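# Set up the servo press and prove it on the master spring

## Task

Acting as the cell operator, assume the press control may hold anything from the previous shift. Configure the press to match the work order, then prove that setup by running it on the press's master spring. Afterwards return the master spring to its stand. At the end, machine and gauge must both be idle, no alarm may stand, and the guard must be shut.

## Robot and tools

Robot: two Doosan arms with Robotiq 140 grippers, left_arm and right_arm. Calibrated bases: left_arm at (+0.070, +0.578, +0.010) m and right_arm at (+0.001, -0.437, +0.010) m. The scene frame has its origin on the table top midway between the arms, +z up and +x out over the table, with left_arm on the +y side. The press sits on the table with its open front toward +x. left_arm's fingers can fold: grip only with the outer quarter of each pad, near the fingertips, and never push a fingertip straight into a surface. right_arm's fingers are rigid. Each gripper's fingers point along its own +z and close along its y; end_effector_position is the point between closed pads.

execute_actions takes "actions", a list run in order, plus optional "cameras" (names, ["all"], or []). An action can hold "rows" (1 to 15), "steps" (1 to 450, default 15, at least one per row, 1/30 s each), "until", and device commands. Each row is one flat list of 18 numbers, all in [-1, 1]: left_arm dx, dy, dz, rx, ry, rz, then left gripper position, force_limit, speed, then the same nine for right_arm. dx..rz are offsets, not poses: counted from that arm's Hand target as it stood when the action began, in that Hand target's own axes; every row counts from the same start, and 1.0 means 0.6 m or 180 degrees (rx, ry, rz form one rotation vector). Six zeros re-command the current Hand target. Gripper position +1 is open (140 mm), about -0.8 the pads touch, -1 closes until blocked; force_limit and speed also run -1 to +1 (both start at +1; a slower, lower-force close grips more gently). Always resend a gripper's last three numbers to leave it alone, since 0 is a real command. Ramp offsets gradually (about 0.01 per row) to avoid jerks.

"until" ends an action early when device fields match, e.g. {"machine": {"state": "idle"}}, ["<", 5] style comparisons for numbers, or {"all": {"status": "ended"}}. It reads machine and gauge only, not arms.

move steers grippers on straight paths. "target" is one 18-number row or a list of up to 15 rows, same layout, offsets from the Hand targets at the move's start. "speed" is in m/s (0.002 to 2, default 0.25), "blend" in m for lists, "stop_force" in N (10 to 80, both arms) ends an arm's path on contact; "zero" resets the force baseline; "blocking": false returns after 0.5 s (not with stop_force). Moves last at most 10 s. Use slow speeds and small stop_force near contacts. The result adds a "move:" line (done, off_target, held, fault, limits=paced/held). wait runs the scene for "seconds" (0 to 10); stop brakes a running move. zoom_image takes "camera" (cam_high, cam_low, cam_nest, cam_left_wrist, cam_right_wrist) and "region" [x0, y0, x1, y1] pixels, at most 504 square. show_instructions shows the work order image. finished_scene takes "scene" (1 or 2) and cannot be undone.

Results give each gripper's end_effector_position (m), quaternion, velocities, Hand target, Tool commands, object_status (2 means gripped while closing, 3 means at target or pads met), position_measured in counts (3 open, 230 pads met), joint torques, external torques, flange force, and device lines.

machine: send {"machine": {...}} or a list of up to 8 such objects. Keys: guard "shut"/"open", clamp "clamp"/"open", page "setup"/"readings"/"curve", and register+value+write together to enter a register (value -12000 to 12000, mm heights above the nest plane, forces in N), plus cycle_start, feed_hold, reset, home, touch, tare (each true). cycle_start needs guard shut, a clamped piece, a stored program number in program, no alarm. touch lowers the ram to 40 N and reports touch_z. Registers include program, ram_zero, seat_force, force_max, join_lo/hi, end_lo/hi, cell_gain, cell_zero, program_revision, program_top, and stored slots; program 9001 presses the master spring 5 mm. Result fields: state (idle, running, held, done, alarm, busy), guard_state, clamp_state, entry (what happened to the last write or key, e.g. refused_out_of_range), alarm, and the shown page's values. Alarms: axis_overload, cell_fault, door_opened, clamp_lost, force_limit, no_force, axis_blocked; reset clears them, home lifts the ram. A gripper holding anything over the nest, or a guard blocked on its way, is a cabinet fault. Check stale settings (ram_zero, cell_zero/tare, windows, program) against the work order before pressing; the ram checks nothing below it.

gauge: {"gauge": {"measure": true}} reads one round piece lying flat and alone on its plate; the reading finishes about 12 s later when readings increments; fields no_1..no_5 are mm values. Keep arms and other parts away from the lens meanwhile.

Avoid: dropping or releasing moving parts, anything leaving the table, hard hits, presses between arms or against fixtures, forces reaching 144 N or joint torque limits (causing 10 s stops), targets past firm contacts, paths passing near an arm's own base, long stretched holds that overheat motors, and too much twist on the gripper.

Each tool is called as name(argument=value, ...), one argument or row to a line, values as JSON.

Reference images:

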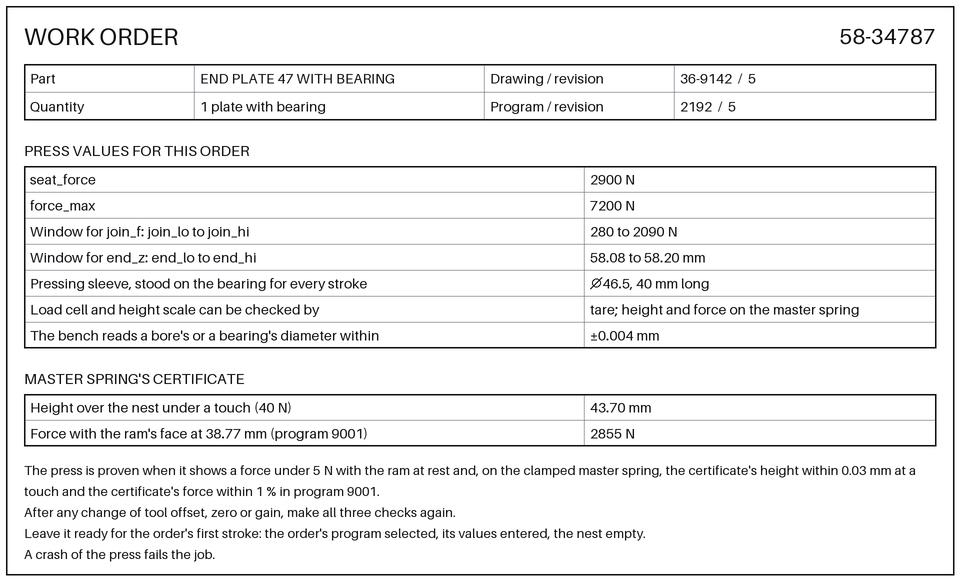

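## Session

execute_actions(
  actions=[],
)

Scene clock: 0.00 s.
left_arm: end_effector_position=(+0.5129, +0.7054, +0.1357) position_measured=3 object_status=3 end_effector_quat_wxyz=(-0.036, +0.910, -0.393, +0.123) | right_arm: end_effector_position=(+0.3320, -0.6678, +0.3301) position_measured=3 object_status=3 end_effector_quat_wxyz=(+0.033, +0.987, +0.153, -0.036)
Joint positions: left_arm=[0.285 -0.12 2.302 -0.15 0.728 2.763] | right_arm=[-0.626 -0.234 1.994 -0.099 1.389 0.668]
Joint velocities: within noise
Joint torques (N m): no reading
External joint torques (N m): no reading
Flange force (N): no reading
Hand target: left_arm +0.5129, +0.7054, +0.1357; -0.036, +0.910, -0.393, +0.123 | right_arm +0.3320, -0.6678, +0.3301; +0.033, +0.987, +0.153, -0.036
Tool commands: left_gripper/position=+1.0 left_gripper/force_limit=+1.0 left_gripper/speed=+1.0 right_gripper/position=+1.0 right_gripper/force_limit=+1.0 right_gripper/speed=+1.0
machine.setup: program=+4839 ram_zero=+163.024 seat_force=+2900 force_max=+6300 join_lo=+0 join_hi=+12000 end_lo=+56.500 end_hi=+65.500 cell_gain=+1.052 cell_zero=-99 program_revision=+2 program_top=+59.500 stored1_number=+2192 stored1_revision=+5 stored2_number=+4839 stored2_revision=+2 stored3_number=+3239 stored3_revision=+6 stored4_number=+6660 stored4_revision=+3 stored5_number=+9001 stored5_revision=+1
machine: state=idle guard_state=shut clamp_state=closed_empty guard_answer=taken clamp_answer=taken page=setup entry=no_entry entries=0 alarm=no_alarm queue=idle queue_left=0
gauge: message=nothing_yet readings=0 no_1=0.000 no_2=0.000 no_3=0.000 no_4=0.000 no_5=0.000
camera_calibration:
cam_left_wrist: T_world_to_cam=[[-0.709532, -0.685874, -0.16168, 0.8792], [-0.704499, 0.695537, 0.141101, -0.148347], [0.0156769, 0.214019, -0.976704, 0.115976], [0, 0, 0, 1]] pos_world=[0.517492, 0.681381, 0.276355]
cam_right_wrist: T_world_to_cam=[[0.329217, -0.942803, 0.0523308, -0.747469], [-0.869423, -0.281038, 0.406352, -0.0282967], [-0.368403, -0.179275, -0.912217, 0.444506], [0, 0, 0, 1]] pos_world=[0.385235, -0.63298, 0.4561]

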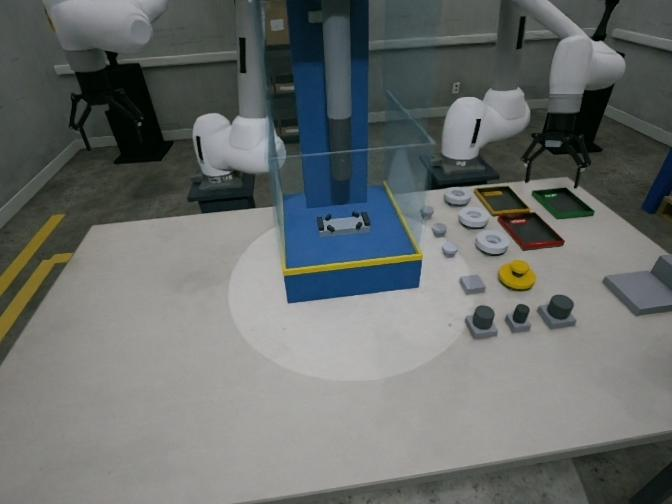

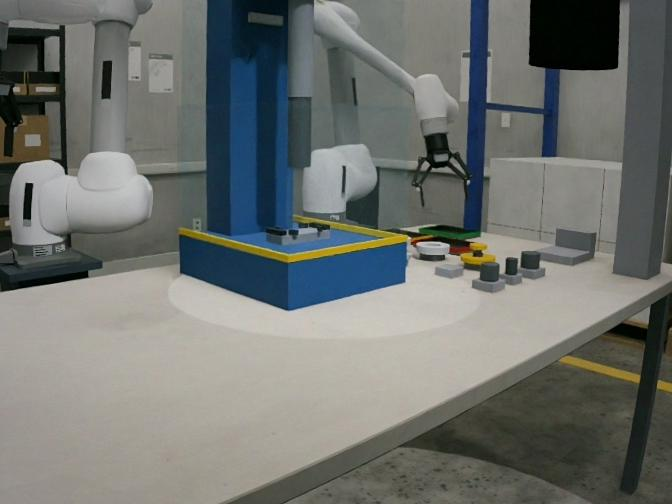

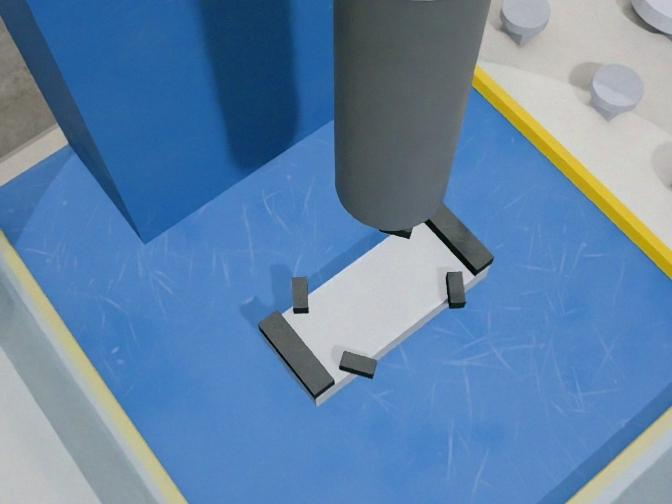

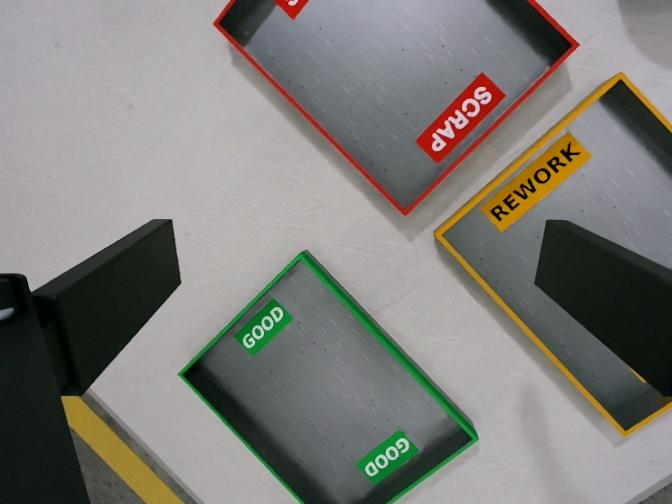

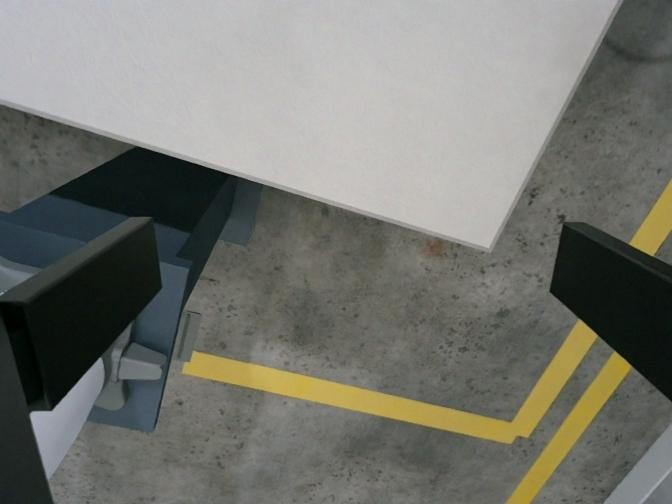

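execute_actions(
  actions=[
    {"machine":[{"register":"program","value":2192,"write":true},{"register":"seat_force","value":2900,"write":true},{"register":"force_max","value":7200,"write":true},{"register":"join_lo","value":280,"write":true},{"register":"join_hi","value":2090,"write":true},{"register":"end_lo","value":58.08,"write":true},{"register":"end_hi","value":58.20,"write":true},{"tare":true}],"steps":30},
    {"machine":[{"page":"readings"},{"guard":"open"},{"clamp":"open"}],"steps":150},
  ],
  cameras=["all"],
)

zoom_image(
  camera="cam_high",
  region=[410, 170, 610, 350],
)

zoom_image(
  camera="cam_low",
  region=[380, 210, 580, 310],
)

Scene clock: 6.63 s.
left_arm: end_effector_position=(+0.5129, +0.7054, +0.1357) position_measured=3 object_status=3 end_effector_quat_wxyz=(-0.036, +0.910, -0.393, +0.123) | right_arm: end_effector_position=(+0.3320, -0.6678, +0.3301) position_measured=3 object_status=3 end_effector_quat_wxyz=(+0.033, +0.987, +0.153, -0.036)
Joint positions: left_arm=[0.285 -0.12 2.302 -0.15 0.728 2.763] | right_arm=[-0.626 -0.234 1.994 -0.099 1.389 0.668]
Joint torques (N m): left_arm=[2.43 -25.61 -34.6 3.55 -0.65 -0.25] | right_arm=[0.19 -18.92 -40.71 3.97 0.18 -0.46]
External joint torques (N m): left_arm=[-2.65 3.27 -1.06 -0.22 0 0.24] | right_arm=[-0.11 1.94 -0.14 0 -0.2 0.46]
External joint torques at the end of the 1st action: left_arm=[-2.67 3.16 -0.9 -0.14 -0.01 0.2] | right_arm=[-0.51 1.65 -0.12 0 -0.16 0.47]
Flange force (N): left_arm=[7.3 -3.5 5.2] | right_arm=[3.2 2.2 0.8]
Flange force at the end of the 1st action (N): left_arm=[7.4 -2.9 5.2] | right_arm=[2.1 2.4 0.7]
Hand target: left_arm +0.5129, +0.7054, +0.1357; -0.036, +0.910, -0.393, +0.123 | right_arm +0.3320, -0.6678, +0.3301; +0.033, +0.987, +0.153, -0.036
Tool commands: left_gripper/position=+1.0 left_gripper/force_limit=+1.0 left_gripper/speed=+1.0 right_gripper/position=+1.0 right_gripper/force_limit=+1.0 right_gripper/speed=+1.0
machine.readings: force=+0 touch_z=+0.000 join_f=+0 peak_f=+0 end_z=+0.000 ok=+0 pos_z=+156.976 cycles=+0
machine: state=idle guard_state=open clamp_state=open guard_answer=taken clamp_answer=taken page=readings entry=taken entries=5 alarm=no_alarm queue=done queue_left=0
gauge: message=nothing_yet readings=0 no_1=0.000 no_2=0.000 no_3=0.000 no_4=0.000 no_5=0.000
camera_calibration:
cam_left_wrist: T_world_to_cam=[[-0.709532, -0.685874, -0.16168, 0.8792], [-0.704499, 0.695537, 0.141101, -0.148347], [0.0156769, 0.214019, -0.976704, 0.115976], [0, 0, 0, 1]] pos_world=[0.517492, 0.681381, 0.276355]
cam_right_wrist: T_world_to_cam=[[0.329217, -0.942803, 0.0523308, -0.747469], [-0.869423, -0.281038, 0.406352, -0.0282967], [-0.368403, -0.179275, -0.912217, 0.444506], [0, 0, 0, 1]] pos_world=[0.385235, -0.63298, 0.4561]

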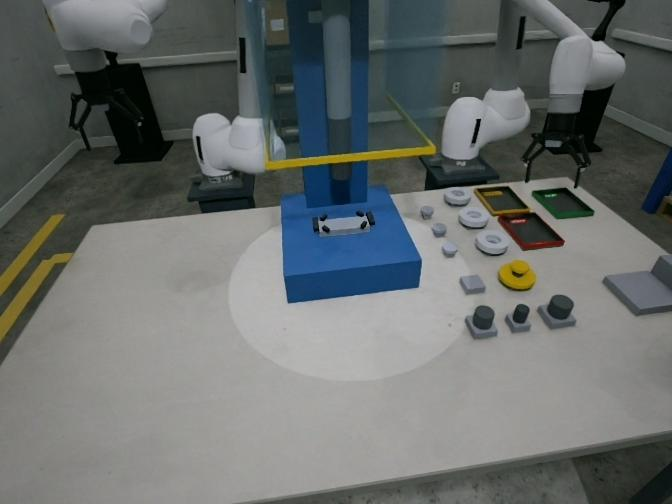

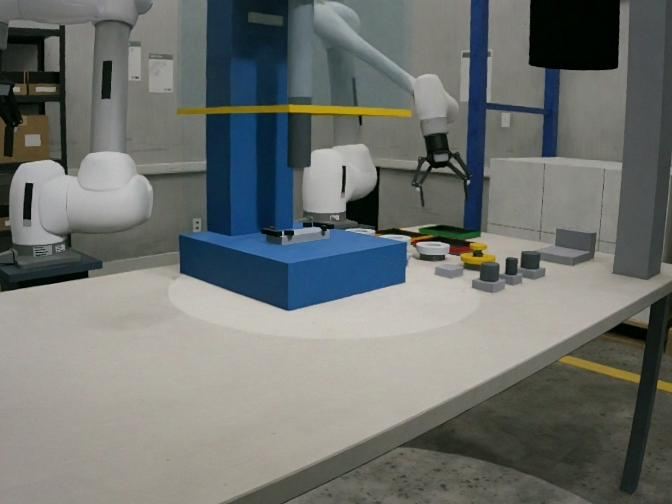

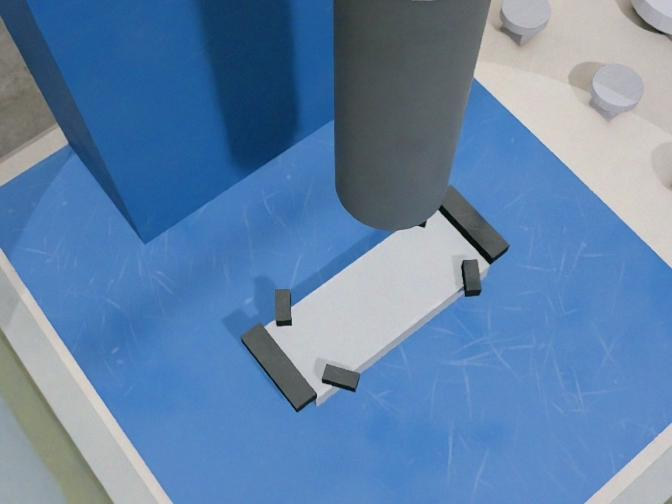

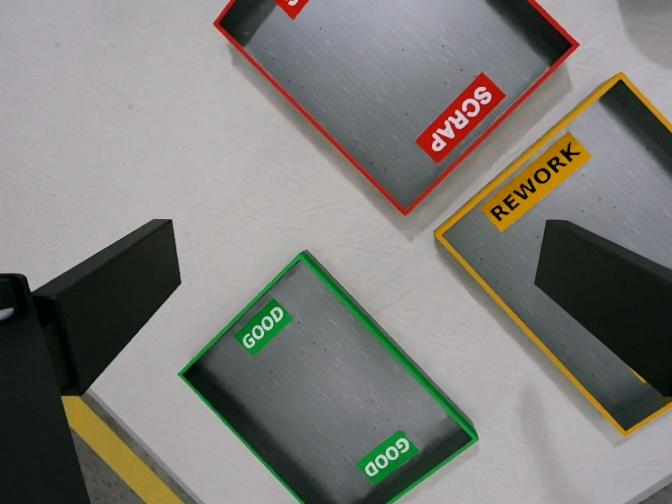

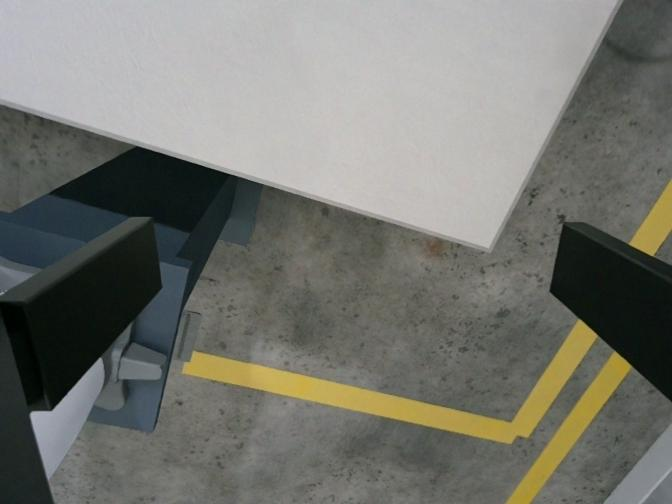

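Scaled by 2.520.

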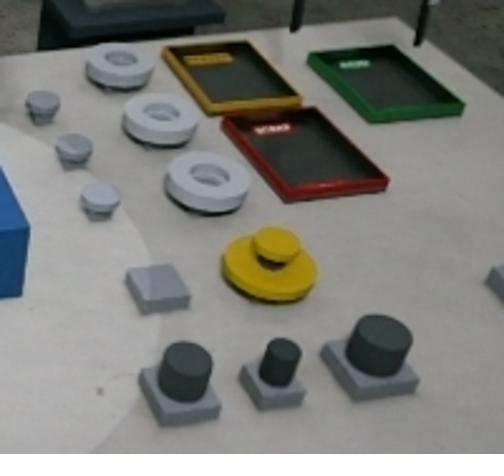

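Scaled by 2.520.

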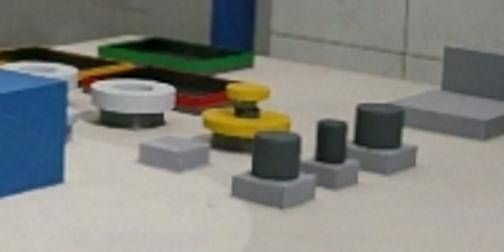

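move(
  target=[0.477,-0.117,0.04,-0.0905,0.2739,0.0349,1,1,1,0,0,0,0,0,0,1,1,1],
)

execute_actions(
  actions=[
    {"machine":[{"page":"setup","register":"program","value":9001,"write":true},{"register":"seat_force","value":2900,"write":true},{"register":"force_max","value":7200,"write":true},{"register":"join_lo","value":280,"write":true},{"register":"join_hi","value":2090,"write":true},{"register":"end_lo","value":58.08,"write":true},{"register":"end_hi","value":58.20,"write":true},{"tare":true}],"steps":300,"until":{"machine":{"queue":"done"}}},
  ],
  cameras=["all"],
)

zoom_image(
  camera="cam_low",
  region=[380, 150, 580, 310],
)

Scene clock: 12.23 s.
left_arm: end_effector_position=(+0.7576, +0.5455, +0.1799) position_measured=3 object_status=3 end_effector_quat_wxyz=(+0.250, +0.750, -0.433, +0.433) | right_arm: end_effector_position=(+0.3320, -0.6678, +0.3301) position_measured=3 object_status=3 end_effector_quat_wxyz=(+0.033, +0.987, +0.153, -0.036)
Joint positions: left_arm=[0.329 0.325 2.053 -1.317 1.067 3.828] | right_arm=[-0.626 -0.234 1.994 -0.099 1.389 0.668]
Joint torques (N m): left_arm=[2.37 -64.87 -26.29 -0.56 1.53 -0.14] | right_arm=[0.06 -18.85 -40.78 3.99 0.2 -0.49]
External joint torques (N m): left_arm=[-2.43 4.41 -0.9 -0.32 -0.01 0.14] | right_arm=[0.1 2.08 -0.04 -0.02 -0.23 0.5]
Flange force (N): left_arm=[-2.4 -6.1 7.6] | right_arm=[3.7 1.9 1.0]
Hand target: left_arm +0.7576, +0.5455, +0.1799; +0.250, +0.750, -0.433, +0.433 | right_arm +0.3320, -0.6678, +0.3301; +0.033, +0.987, +0.153, -0.036
Off the commanded pose: left_arm 0.000 m, 0 deg | right_arm 0.000 m, 0 deg.
machine.readings: force=+0 touch_z=+0.000 join_f=+0 peak_f=+0 end_z=+0.000 ok=+0 pos_z=+156.976 cycles=+0
machine: state=idle guard_state=open clamp_state=open guard_answer=taken clamp_answer=taken page=readings entry=taken entries=5 alarm=no_alarm queue=done queue_left=0
gauge: message=nothing_yet readings=0 no_1=0.000 no_2=0.000 no_3=0.000 no_4=0.000 no_5=0.000
move: done
camera_calibration:
cam_left_wrist: T_world_to_cam=[[-0.866874, -0.498522, -0.0021929, 0.938576], [-0.378841, 0.661609, -0.647112, 0.0426336], [0.32405, -0.560134, -0.762392, 0.339653], [0, 0, 0, 1]] pos_world=[0.719714, 0.629945, 0.288596]
cam_right_wrist: T_world_to_cam=[[0.329217, -0.942803, 0.0523308, -0.747469], [-0.869423, -0.281038, 0.406352, -0.0282967], [-0.368403, -0.179275, -0.912217, 0.444506], [0, 0, 0, 1]] pos_world=[0.385235, -0.63298, 0.4561]

Scene clock: 14.07 s.
left_arm: end_effector_position=(+0.7576, +0.5455, +0.1799) position_measured=3 object_status=3 end_effector_quat_wxyz=(+0.250, +0.750, -0.433, +0.433) | right_arm: end_effector_position=(+0.3320, -0.6678, +0.3301) position_measured=3 object_status=3 end_effector_quat_wxyz=(+0.033, +0.987, +0.153, -0.036)
Joint positions: left_arm=[0.329 0.325 2.053 -1.317 1.067 3.828] | right_arm=[-0.626 -0.234 1.994 -0.099 1.389 0.668]
Joint torques (N m): left_arm=[2.92 -64.1 -26.31 -0.74 1.57 -0.19] | right_arm=[0.04 -19.06 -40.77 4 0.15 -0.44]
External joint torques (N m): left_arm=[-3.03 3.55 -0.93 -0.13 -0.05 0.19] | right_arm=[-0.21 2.7 0.02 -0.04 -0.18 0.45]
Flange force (N): left_arm=[-1.0 -4.9 7.6] | right_arm=[3.7 3.2 1.2]
Hand target: left_arm +0.7576, +0.5455, +0.1799; +0.250, +0.750, -0.433, +0.433 | right_arm +0.3320, -0.6678, +0.3301; +0.033, +0.987, +0.153, -0.036
Tool commands: left_gripper/position=+1.0 left_gripper/force_limit=+1.0 left_gripper/speed=+1.0 right_gripper/position=+1.0 right_gripper/force_limit=+1.0 right_gripper/speed=+1.0
Off the commanded pose: left_arm 0.000 m, 0 deg | right_arm 0.000 m, 0 deg.
machine.setup: program=+9001 ram_zero=+163.024 seat_force=+2900 force_max=+7200 join_lo=+280 join_hi=+2090 end_lo=+58.080 end_hi=+58.200 cell_gain=+1.052 cell_zero=-99 program_revision=+1 program_top=+38.770 stored1_number=+2192 stored1_revision=+5 stored2_number=+4839 stored2_revision=+2 stored3_number=+3239 stored3_revision=+6 stored4_number=+6660 stored4_revision=+3 stored5_number=+9001 stored5_revision=+1
machine: state=idle guard_state=open clamp_state=open guard_answer=taken clamp_answer=taken page=setup entry=taken entries=13 alarm=no_alarm queue=done queue_left=0
gauge: message=nothing_yet readings=0 no_1=0.000 no_2=0.000 no_3=0.000 no_4=0.000 no_5=0.000
camera_calibration:
cam_left_wrist: T_world_to_cam=[[-0.866841, -0.49858, -0.0021373, 0.938572], [-0.378916, 0.661566, -0.647112, 0.0427147], [0.324051, -0.560133, -0.762392, 0.339652], [0, 0, 0, 1]] pos_world=[0.719714, 0.629945, 0.288596]
cam_right_wrist: T_world_to_cam=[[0.329217, -0.942803, 0.0523308, -0.747469], [-0.869423, -0.281038, 0.406352, -0.0282967], [-0.368403, -0.179275, -0.912217, 0.444506], [0, 0, 0, 1]] pos_world=[0.385235, -0.63298, 0.4561]

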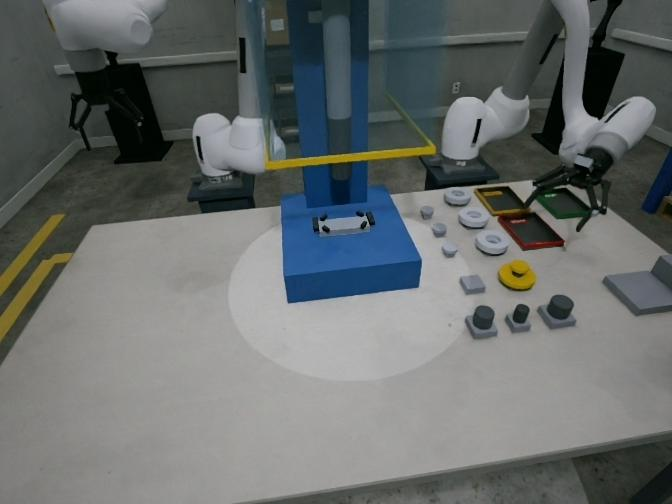

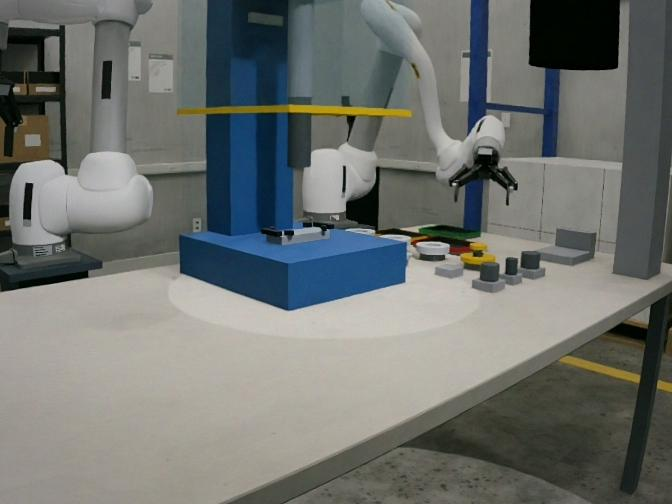

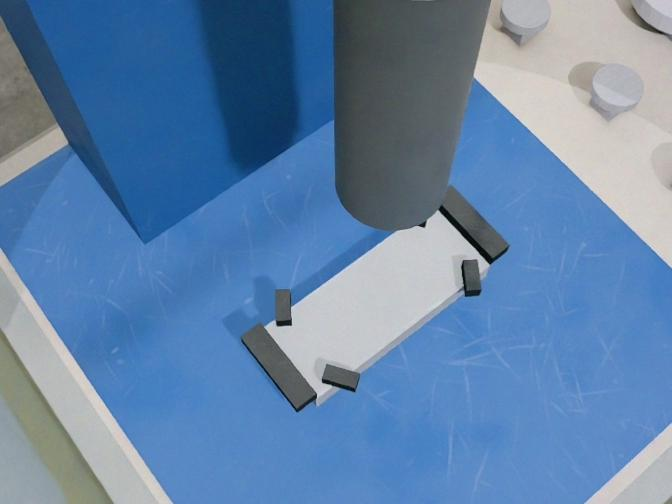

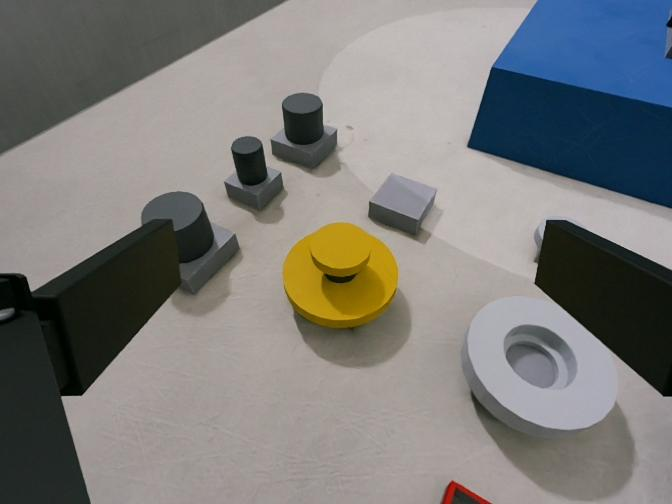

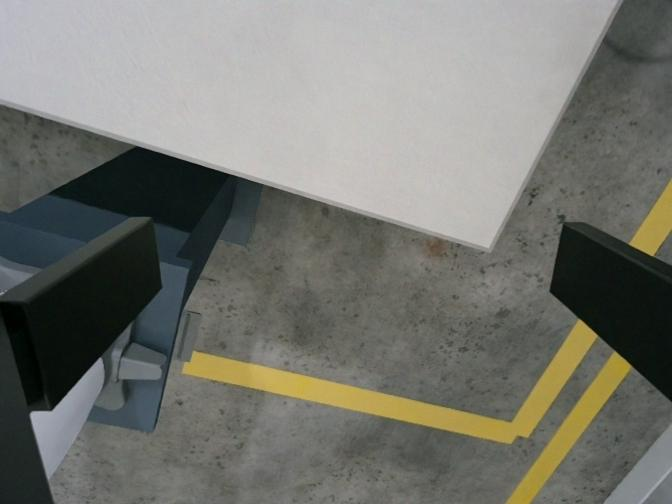

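Scaled by 2.520.

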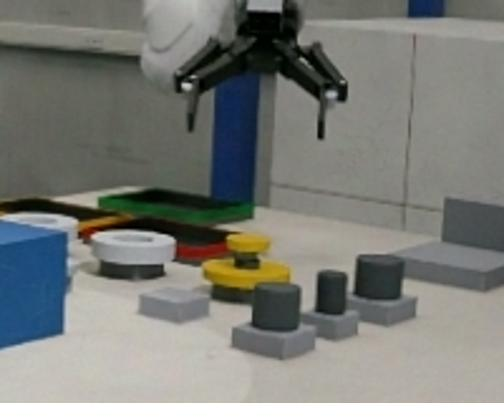

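move(
  target=[
    [-0.0957,-0.012,0.062,0,0,0,0.18,-1,-1,0,0,0,0,0,0,1,1,1],
    [-0.0957,-0.012,0.2292,0,0,0,0.18,-1,-1,0,0,0,0,0,0,1,1,1],
  ],
  speed=[0.15,0.08],
  cameras=["all"],
)

zoom_image(
  camera="cam_low",
  region=[420, 200, 540, 290],
)

Scene clock: 17.83 s.
left_arm: end_effector_position=(+0.8090, +0.4709, +0.0613) position_measured=107 object_status=0 end_effector_quat_wxyz=(+0.250, +0.750, -0.433, +0.433) | right_arm: end_effector_position=(+0.3320, -0.6678, +0.3301) position_measured=3 object_status=3 end_effector_quat_wxyz=(+0.033, +0.987, +0.153, -0.036)
Joint positions: left_arm=[0.186 0.525 2.05 -1.544 0.952 4.043] | right_arm=[-0.626 -0.234 1.994 -0.099 1.389 0.668]
Joint torques (N m): left_arm=[2.6 -76.3 -19.52 -1.02 1.92 -0.21] | right_arm=[0.2 -18.99 -40.91 4 0.14 -0.47]
External joint torques (N m): left_arm=[-2.45 3.24 -0.93 -0.16 0 0.21] | right_arm=[-0.19 2.09 0.01 -0.03 -0.16 0.47]
Flange force (N): left_arm=[-2.0 -3.0 7.3] | right_arm=[3.1 2.3 1.0]
Hand target: left_arm +0.8090, +0.4709, +0.0613; +0.250, +0.750, -0.433, +0.433 | right_arm +0.3320, -0.6678, +0.3301; +0.033, +0.987, +0.153, -0.036
Off the commanded pose: left_arm 0.000 m, 0 deg | right_arm 0.000 m, 0 deg.
machine.setup: program=+9001 ram_zero=+163.024 seat_force=+2900 force_max=+7200 join_lo=+280 join_hi=+2090 end_lo=+58.080 end_hi=+58.200 cell_gain=+1.052 cell_zero=-99 program_revision=+1 program_top=+38.770 stored1_number=+2192 stored1_revision=+5 stored2_number=+4839 stored2_revision=+2 stored3_number=+3239 stored3_revision=+6 stored4_number=+6660 stored4_revision=+3 stored5_number=+9001 stored5_revision=+1
machine: state=idle guard_state=open clamp_state=open guard_answer=taken clamp_answer=taken page=setup entry=taken entries=13 alarm=no_alarm queue=done queue_left=0
gauge: message=nothing_yet readings=0 no_1=0.000 no_2=0.000 no_3=0.000 no_4=0.000 no_5=0.000
move: done
camera_calibration:
cam_left_wrist: T_world_to_cam=[[-0.866841, -0.49858, -0.0021373, 0.94568], [-0.378916, 0.661566, -0.647112, 0.0347964], [0.324051, -0.560133, -0.762392, 0.190791], [0, 0, 0, 1]] pos_world=[0.771114, 0.555345, 0.169996]
cam_right_wrist: T_world_to_cam=[[0.329217, -0.942803, 0.0523308, -0.747469], [-0.869423, -0.281038, 0.406352, -0.0282967], [-0.368403, -0.179275, -0.912217, 0.444506], [0, 0, 0, 1]] pos_world=[0.385235, -0.63298, 0.4561]

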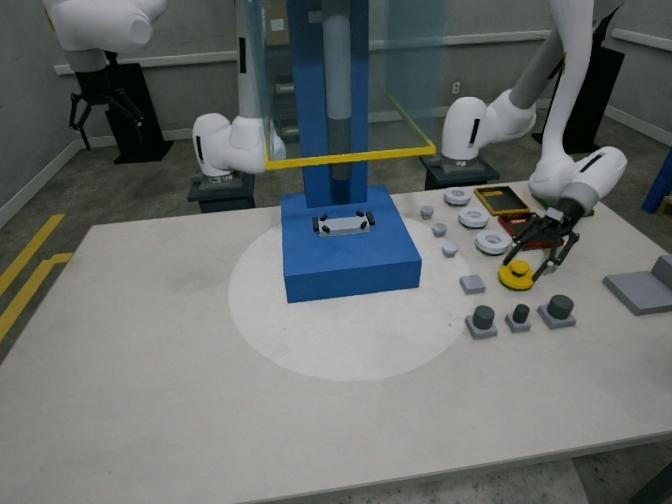

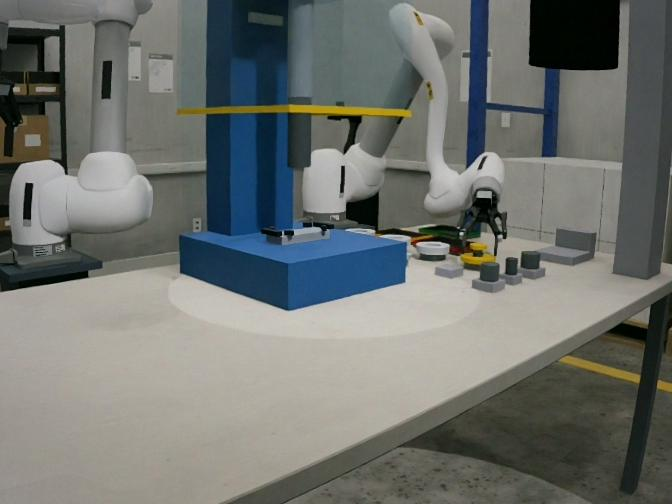

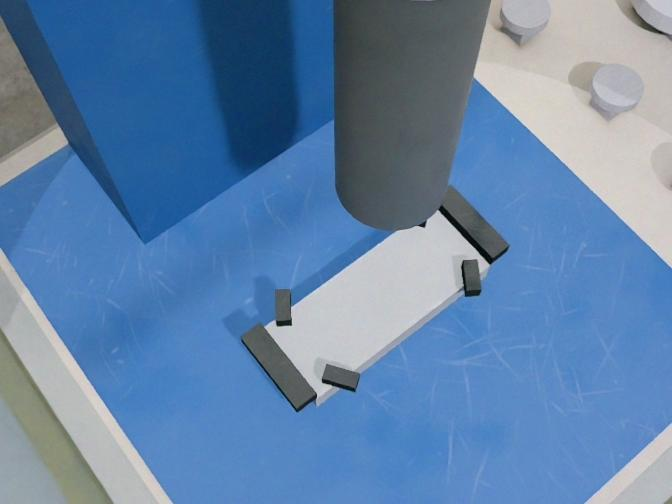

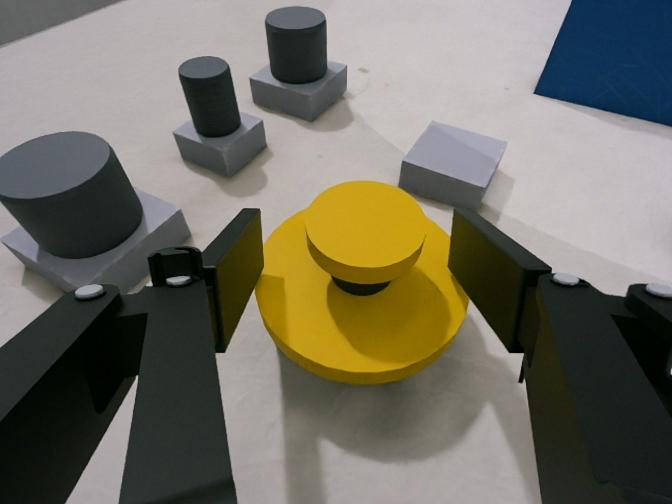

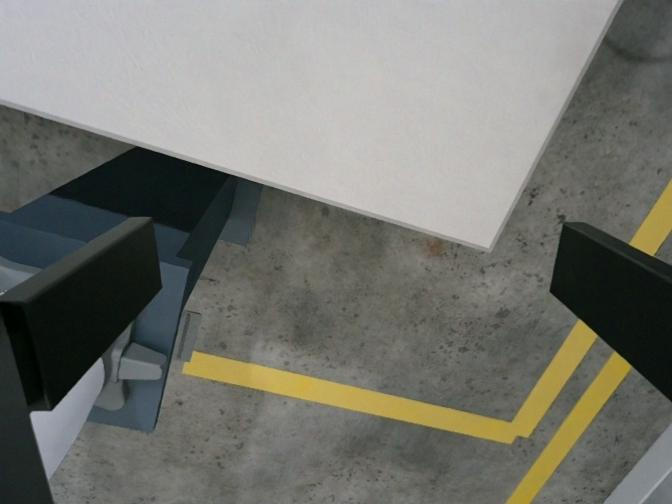

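Scaled by 4.200.

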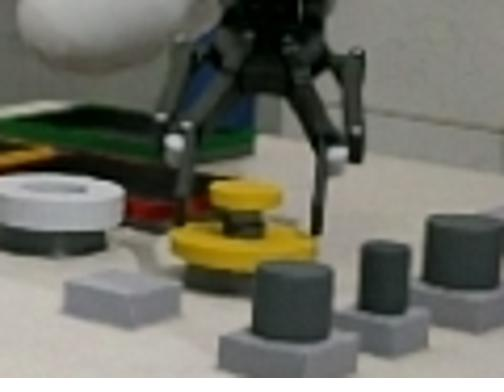

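move(
  target=[0.0043,0.0058,-0.0025,0,0,0,0.18,-1,-1,0,0,0,0,0,0,1,1,1],
  speed=0.05,
)

execute_actions(
  actions=[
    {"rows":[[0,0,0,0,0,0,-1,0,-1,0,0,0,0,0,0,1,1,1]],"steps":75},
  ],
  cameras=["cam_left_wrist","cam_low"],
)

zoom_image(
  camera="cam_low",
  region=[420, 200, 540, 290],
)

Scene clock: 19.10 s.
left_arm: end_effector_position=(+0.8060, +0.4692, +0.0643) position_measured=107 object_status=3 end_effector_quat_wxyz=(+0.250, +0.750, -0.433, +0.433) | right_arm: end_effector_position=(+0.3320, -0.6678, +0.3301) position_measured=3 object_status=3 end_effector_quat_wxyz=(+0.033, +0.987, +0.153, -0.036)
Joint positions: left_arm=[0.184 0.517 2.056 -1.545 0.951 4.04] | right_arm=[-0.626 -0.234 1.994 -0.099 1.389 0.668]
Joint torques (N m): left_arm=[2.29 -75.63 -19.63 -1.03 1.95 -0.17] | right_arm=[0.39 -18.5 -40.86 4.01 0.19 -0.45]
External joint torques (N m): left_arm=[-2.36 3.27 -0.85 -0.16 -0.03 0.17] | right_arm=[-0.41 1.66 0.08 -0.05 -0.21 0.45]
Flange force (N): left_arm=[-2.1 -3.0 7.2] | right_arm=[2.1 2.1 1.1]
Hand target: left_arm +0.8060, +0.4692, +0.0643; +0.250, +0.750, -0.433, +0.433 | right_arm +0.3320, -0.6678, +0.3301; +0.033, +0.987, +0.153, -0.036
Off the commanded pose: left_arm 0.000 m, 0 deg | right_arm 0.000 m, 0 deg.
machine.setup: program=+9001 ram_zero=+163.024 seat_force=+2900 force_max=+7200 join_lo=+280 join_hi=+2090 end_lo=+58.080 end_hi=+58.200 cell_gain=+1.052 cell_zero=-99 program_revision=+1 program_top=+38.770 stored1_number=+2192 stored1_revision=+5 stored2_number=+4839 stored2_revision=+2 stored3_number=+3239 stored3_revision=+6 stored4_number=+6660 stored4_revision=+3 stored5_number=+9001 stored5_revision=+1
machine: state=idle guard_state=open clamp_state=open guard_answer=taken clamp_answer=taken page=setup entry=taken entries=13 alarm=no_alarm queue=done queue_left=0
gauge: message=nothing_yet readings=0 no_1=0.000 no_2=0.000 no_3=0.000 no_4=0.000 no_5=0.000
move: done
camera_calibration:
cam_left_wrist: T_world_to_cam=[[-0.866841, -0.49858, -0.0021373, 0.942238], [-0.378916, 0.661566, -0.647112, 0.0367256], [0.324051, -0.560133, -0.762392, 0.193098], [0, 0, 0, 1]] pos_world=[0.768114, 0.553645, 0.172996]
cam_right_wrist: T_world_to_cam=[[0.329217, -0.942803, 0.0523308, -0.747469], [-0.869423, -0.281038, 0.406352, -0.0282967], [-0.368403, -0.179275, -0.912217, 0.444506], [0, 0, 0, 1]] pos_world=[0.385235, -0.63298, 0.4561]

Scene clock: 21.80 s.
left_arm: end_effector_position=(+0.8060, +0.4692, +0.0643) position_measured=162 object_status=2 end_effector_quat_wxyz=(+0.250, +0.750, -0.433, +0.433) | right_arm: end_effector_position=(+0.3320, -0.6678, +0.3301) position_measured=3 object_status=3 end_effector_quat_wxyz=(+0.033, +0.987, +0.153, -0.036)
Joint positions: left_arm=[0.184 0.517 2.056 -1.545 0.951 4.04] | right_arm=[-0.626 -0.234 1.994 -0.099 1.389 0.668]
Joint torques (N m): left_arm=[-0.73 -71.25 -18.01 -0.36 1.23 -0.27] | right_arm=[0.31 -18.74 -40.75 3.98 0.19 -0.48]
External joint torques (N m): left_arm=[0.77 -1.13 -2.48 -0.83 0.7 0.27] | right_arm=[-0.33 2.03 -0.05 -0.01 -0.21 0.49]
Flange force (N): left_arm=[0.7 -3.0 -0.2] | right_arm=[2.8 2.5 1.0]
Hand target: left_arm +0.8060, +0.4692, +0.0643; +0.250, +0.750, -0.433, +0.433 | right_arm +0.3320, -0.6678, +0.3301; +0.033, +0.987, +0.153, -0.036
Off the commanded pose: left_arm 0.000 m, 0 deg | right_arm 0.000 m, 0 deg.
machine.setup: program=+9001 ram_zero=+163.024 seat_force=+2900 force_max=+7200 join_lo=+280 join_hi=+2090 end_lo=+58.080 end_hi=+58.200 cell_gain=+1.052 cell_zero=-99 program_revision=+1 program_top=+38.770 stored1_number=+2192 stored1_revision=+5 stored2_number=+4839 stored2_revision=+2 stored3_number=+3239 stored3_revision=+6 stored4_number=+6660 stored4_revision=+3 stored5_number=+9001 stored5_revision=+1
machine: state=idle guard_state=open clamp_state=open guard_answer=taken clamp_answer=taken page=setup entry=taken entries=13 alarm=no_alarm queue=done queue_left=0
gauge: message=nothing_yet readings=0 no_1=0.000 no_2=0.000 no_3=0.000 no_4=0.000 no_5=0.000
camera_calibration:
cam_left_wrist: T_world_to_cam=[[-0.866841, -0.49858, -0.0021373, 0.942238], [-0.378916, 0.661566, -0.647112, 0.0367256], [0.324051, -0.560133, -0.762392, 0.193098], [0, 0, 0, 1]] pos_world=[0.768114, 0.553645, 0.172996]
Images, in order (width x height): cam_low 672x504, cam_left_wrist 672x504.

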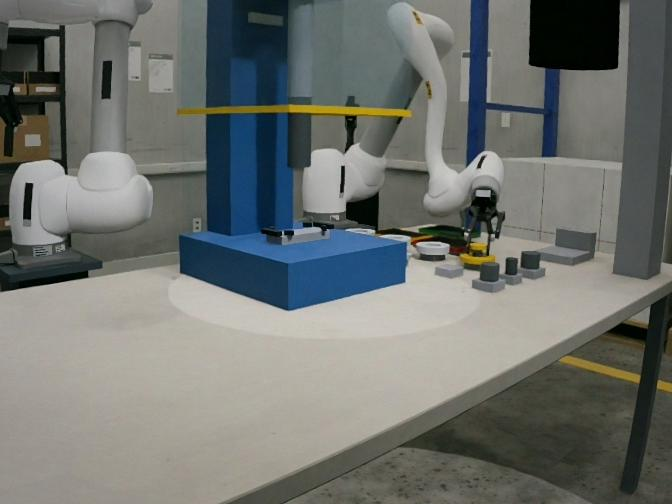

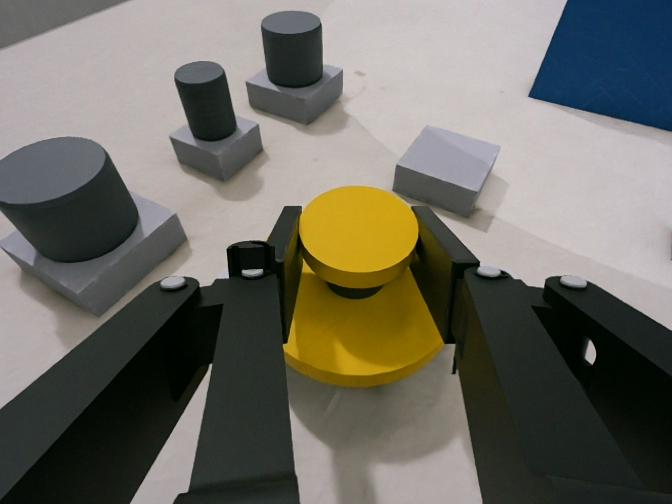

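Scaled by 4.200.

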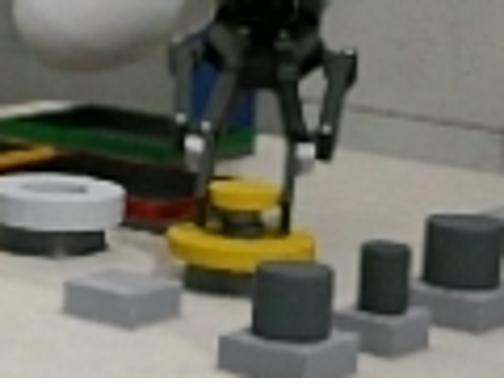

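move(
  target=[
    [0.03,0,-0.0173,0,0,0,-1,0,-1,0,0,0,0,0,0,1,1,1],
    [0.2887,0,-0.1667,0,0,0,-1,0,-1,0,0,0,0,0,0,1,1,1],
  ],
  speed=[0.04,0.15],
  cameras=["all"],
)

zoom_image(
  camera="cam_low",
  region=[170, 190, 330, 310],
)

Scene clock: 24.40 s.
left_arm: end_effector_position=(+0.8061, +0.4691, +0.2643) position_measured=162 object_status=2 end_effector_quat_wxyz=(+0.250, +0.750, -0.433, +0.433) | right_arm: end_effector_position=(+0.3320, -0.6678, +0.3301) position_measured=3 object_status=3 end_effector_quat_wxyz=(+0.033, +0.987, +0.153, -0.036)
Joint positions: left_arm=[0.184 0.257 1.949 -1.298 1.007 3.602] | right_arm=[-0.626 -0.234 1.994 -0.099 1.389 0.668]
Joint torques (N m): left_arm=[2.35 -68.44 -36.07 -2.46 2.14 -0.19] | right_arm=[0.46 -18.5 -40.7 3.97 0.18 -0.43]
External joint torques (N m): left_arm=[-2.37 8.98 3.03 1.56 -1.06 0.19] | right_arm=[-0.46 1.72 -0.08 -0.01 -0.2 0.43]
Flange force (N): left_arm=[-6.6 -5.4 10.5] | right_arm=[2.1 2.4 0.9]
Hand target: left_arm +0.8061, +0.4691, +0.2643; +0.250, +0.750, -0.433, +0.433 | right_arm +0.3320, -0.6678, +0.3301; +0.033, +0.987, +0.153, -0.036
Off the commanded pose: left_arm 0.000 m, 0 deg | right_arm 0.000 m, 0 deg.
machine.setup: program=+9001 ram_zero=+163.024 seat_force=+2900 force_max=+7200 join_lo=+280 join_hi=+2090 end_lo=+58.080 end_hi=+58.200 cell_gain=+1.052 cell_zero=-99 program_revision=+1 program_top=+38.770 stored1_number=+2192 stored1_revision=+5 stored2_number=+4839 stored2_revision=+2 stored3_number=+3239 stored3_revision=+6 stored4_number=+6660 stored4_revision=+3 stored5_number=+9001 stored5_revision=+1
machine: state=idle guard_state=open clamp_state=open guard_answer=taken clamp_answer=taken page=setup entry=taken entries=13 alarm=no_alarm queue=done queue_left=0
gauge: message=nothing_yet readings=0 no_1=0.000 no_2=0.000 no_3=0.000 no_4=0.000 no_5=0.000
move: done
camera_calibration:
cam_left_wrist: T_world_to_cam=[[-0.866841, -0.49858, -0.0021373, 0.942703], [-0.378916, 0.661566, -0.647112, 0.166252], [0.324051, -0.560133, -0.762392, 0.345488], [0, 0, 0, 1]] pos_world=[0.768214, 0.553545, 0.372996]
cam_right_wrist: T_world_to_cam=[[0.329217, -0.942803, 0.0523308, -0.747469], [-0.869423, -0.281038, 0.406352, -0.0282967], [-0.368403, -0.179275, -0.912217, 0.444506], [0, 0, 0, 1]] pos_world=[0.385235, -0.63298, 0.4561]

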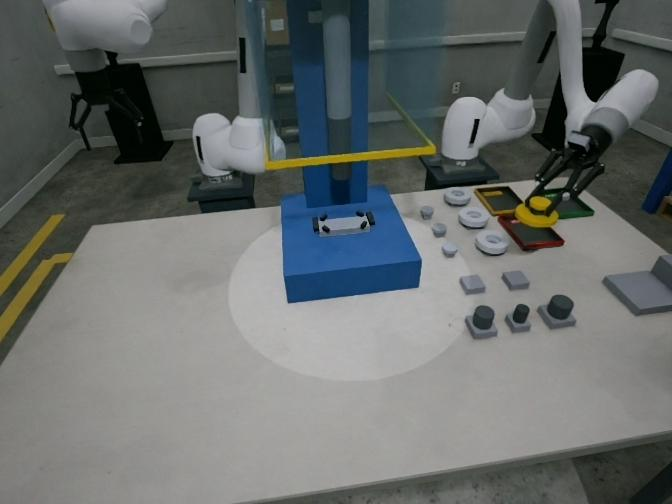

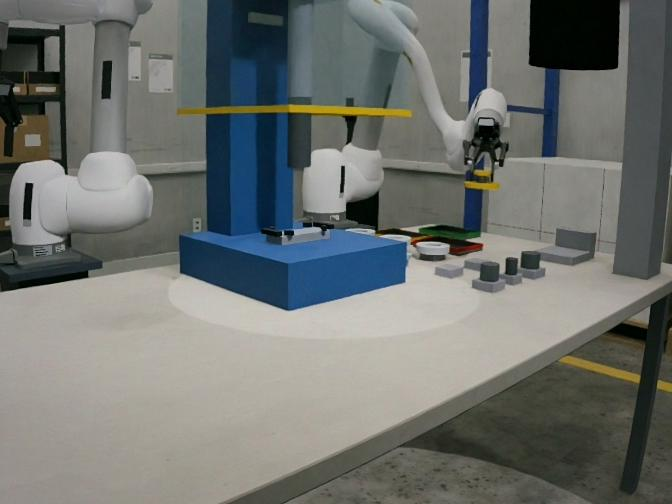

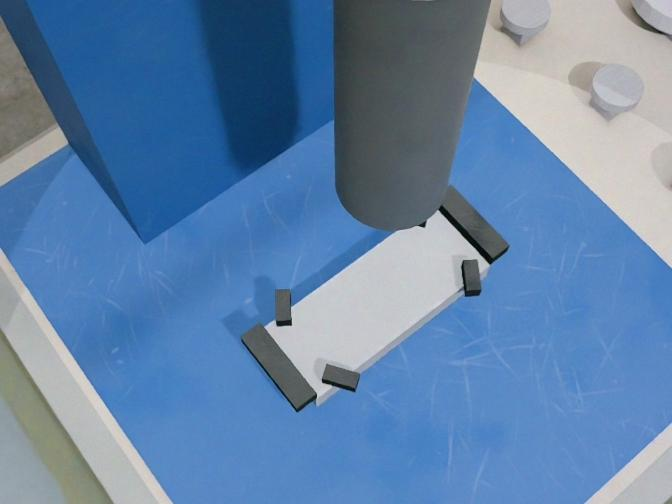

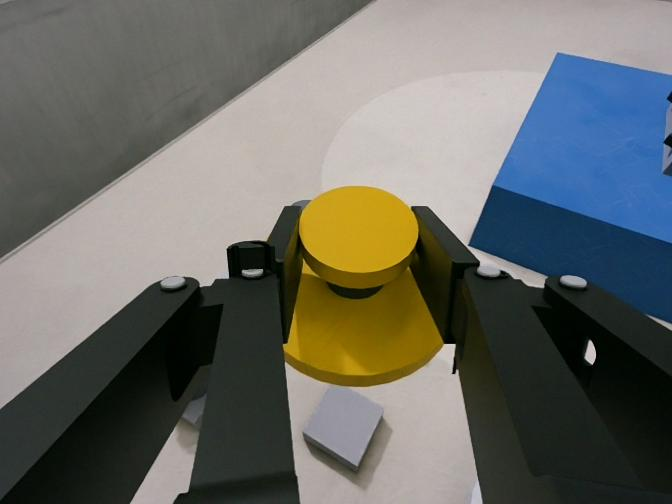

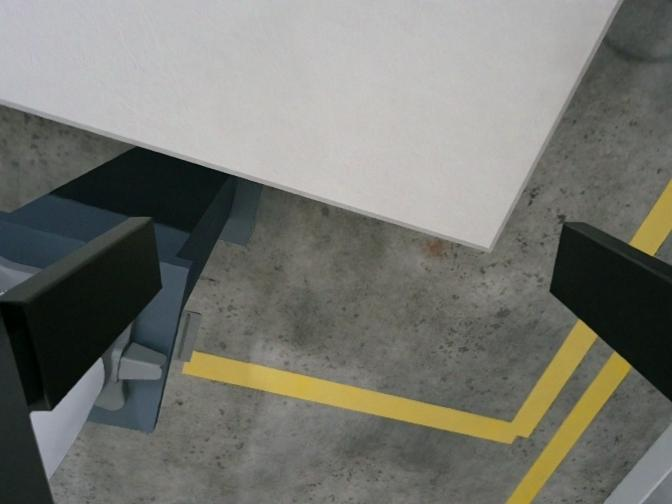

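Scaled by 3.150.

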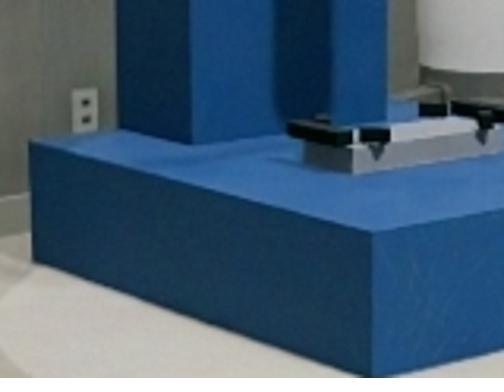

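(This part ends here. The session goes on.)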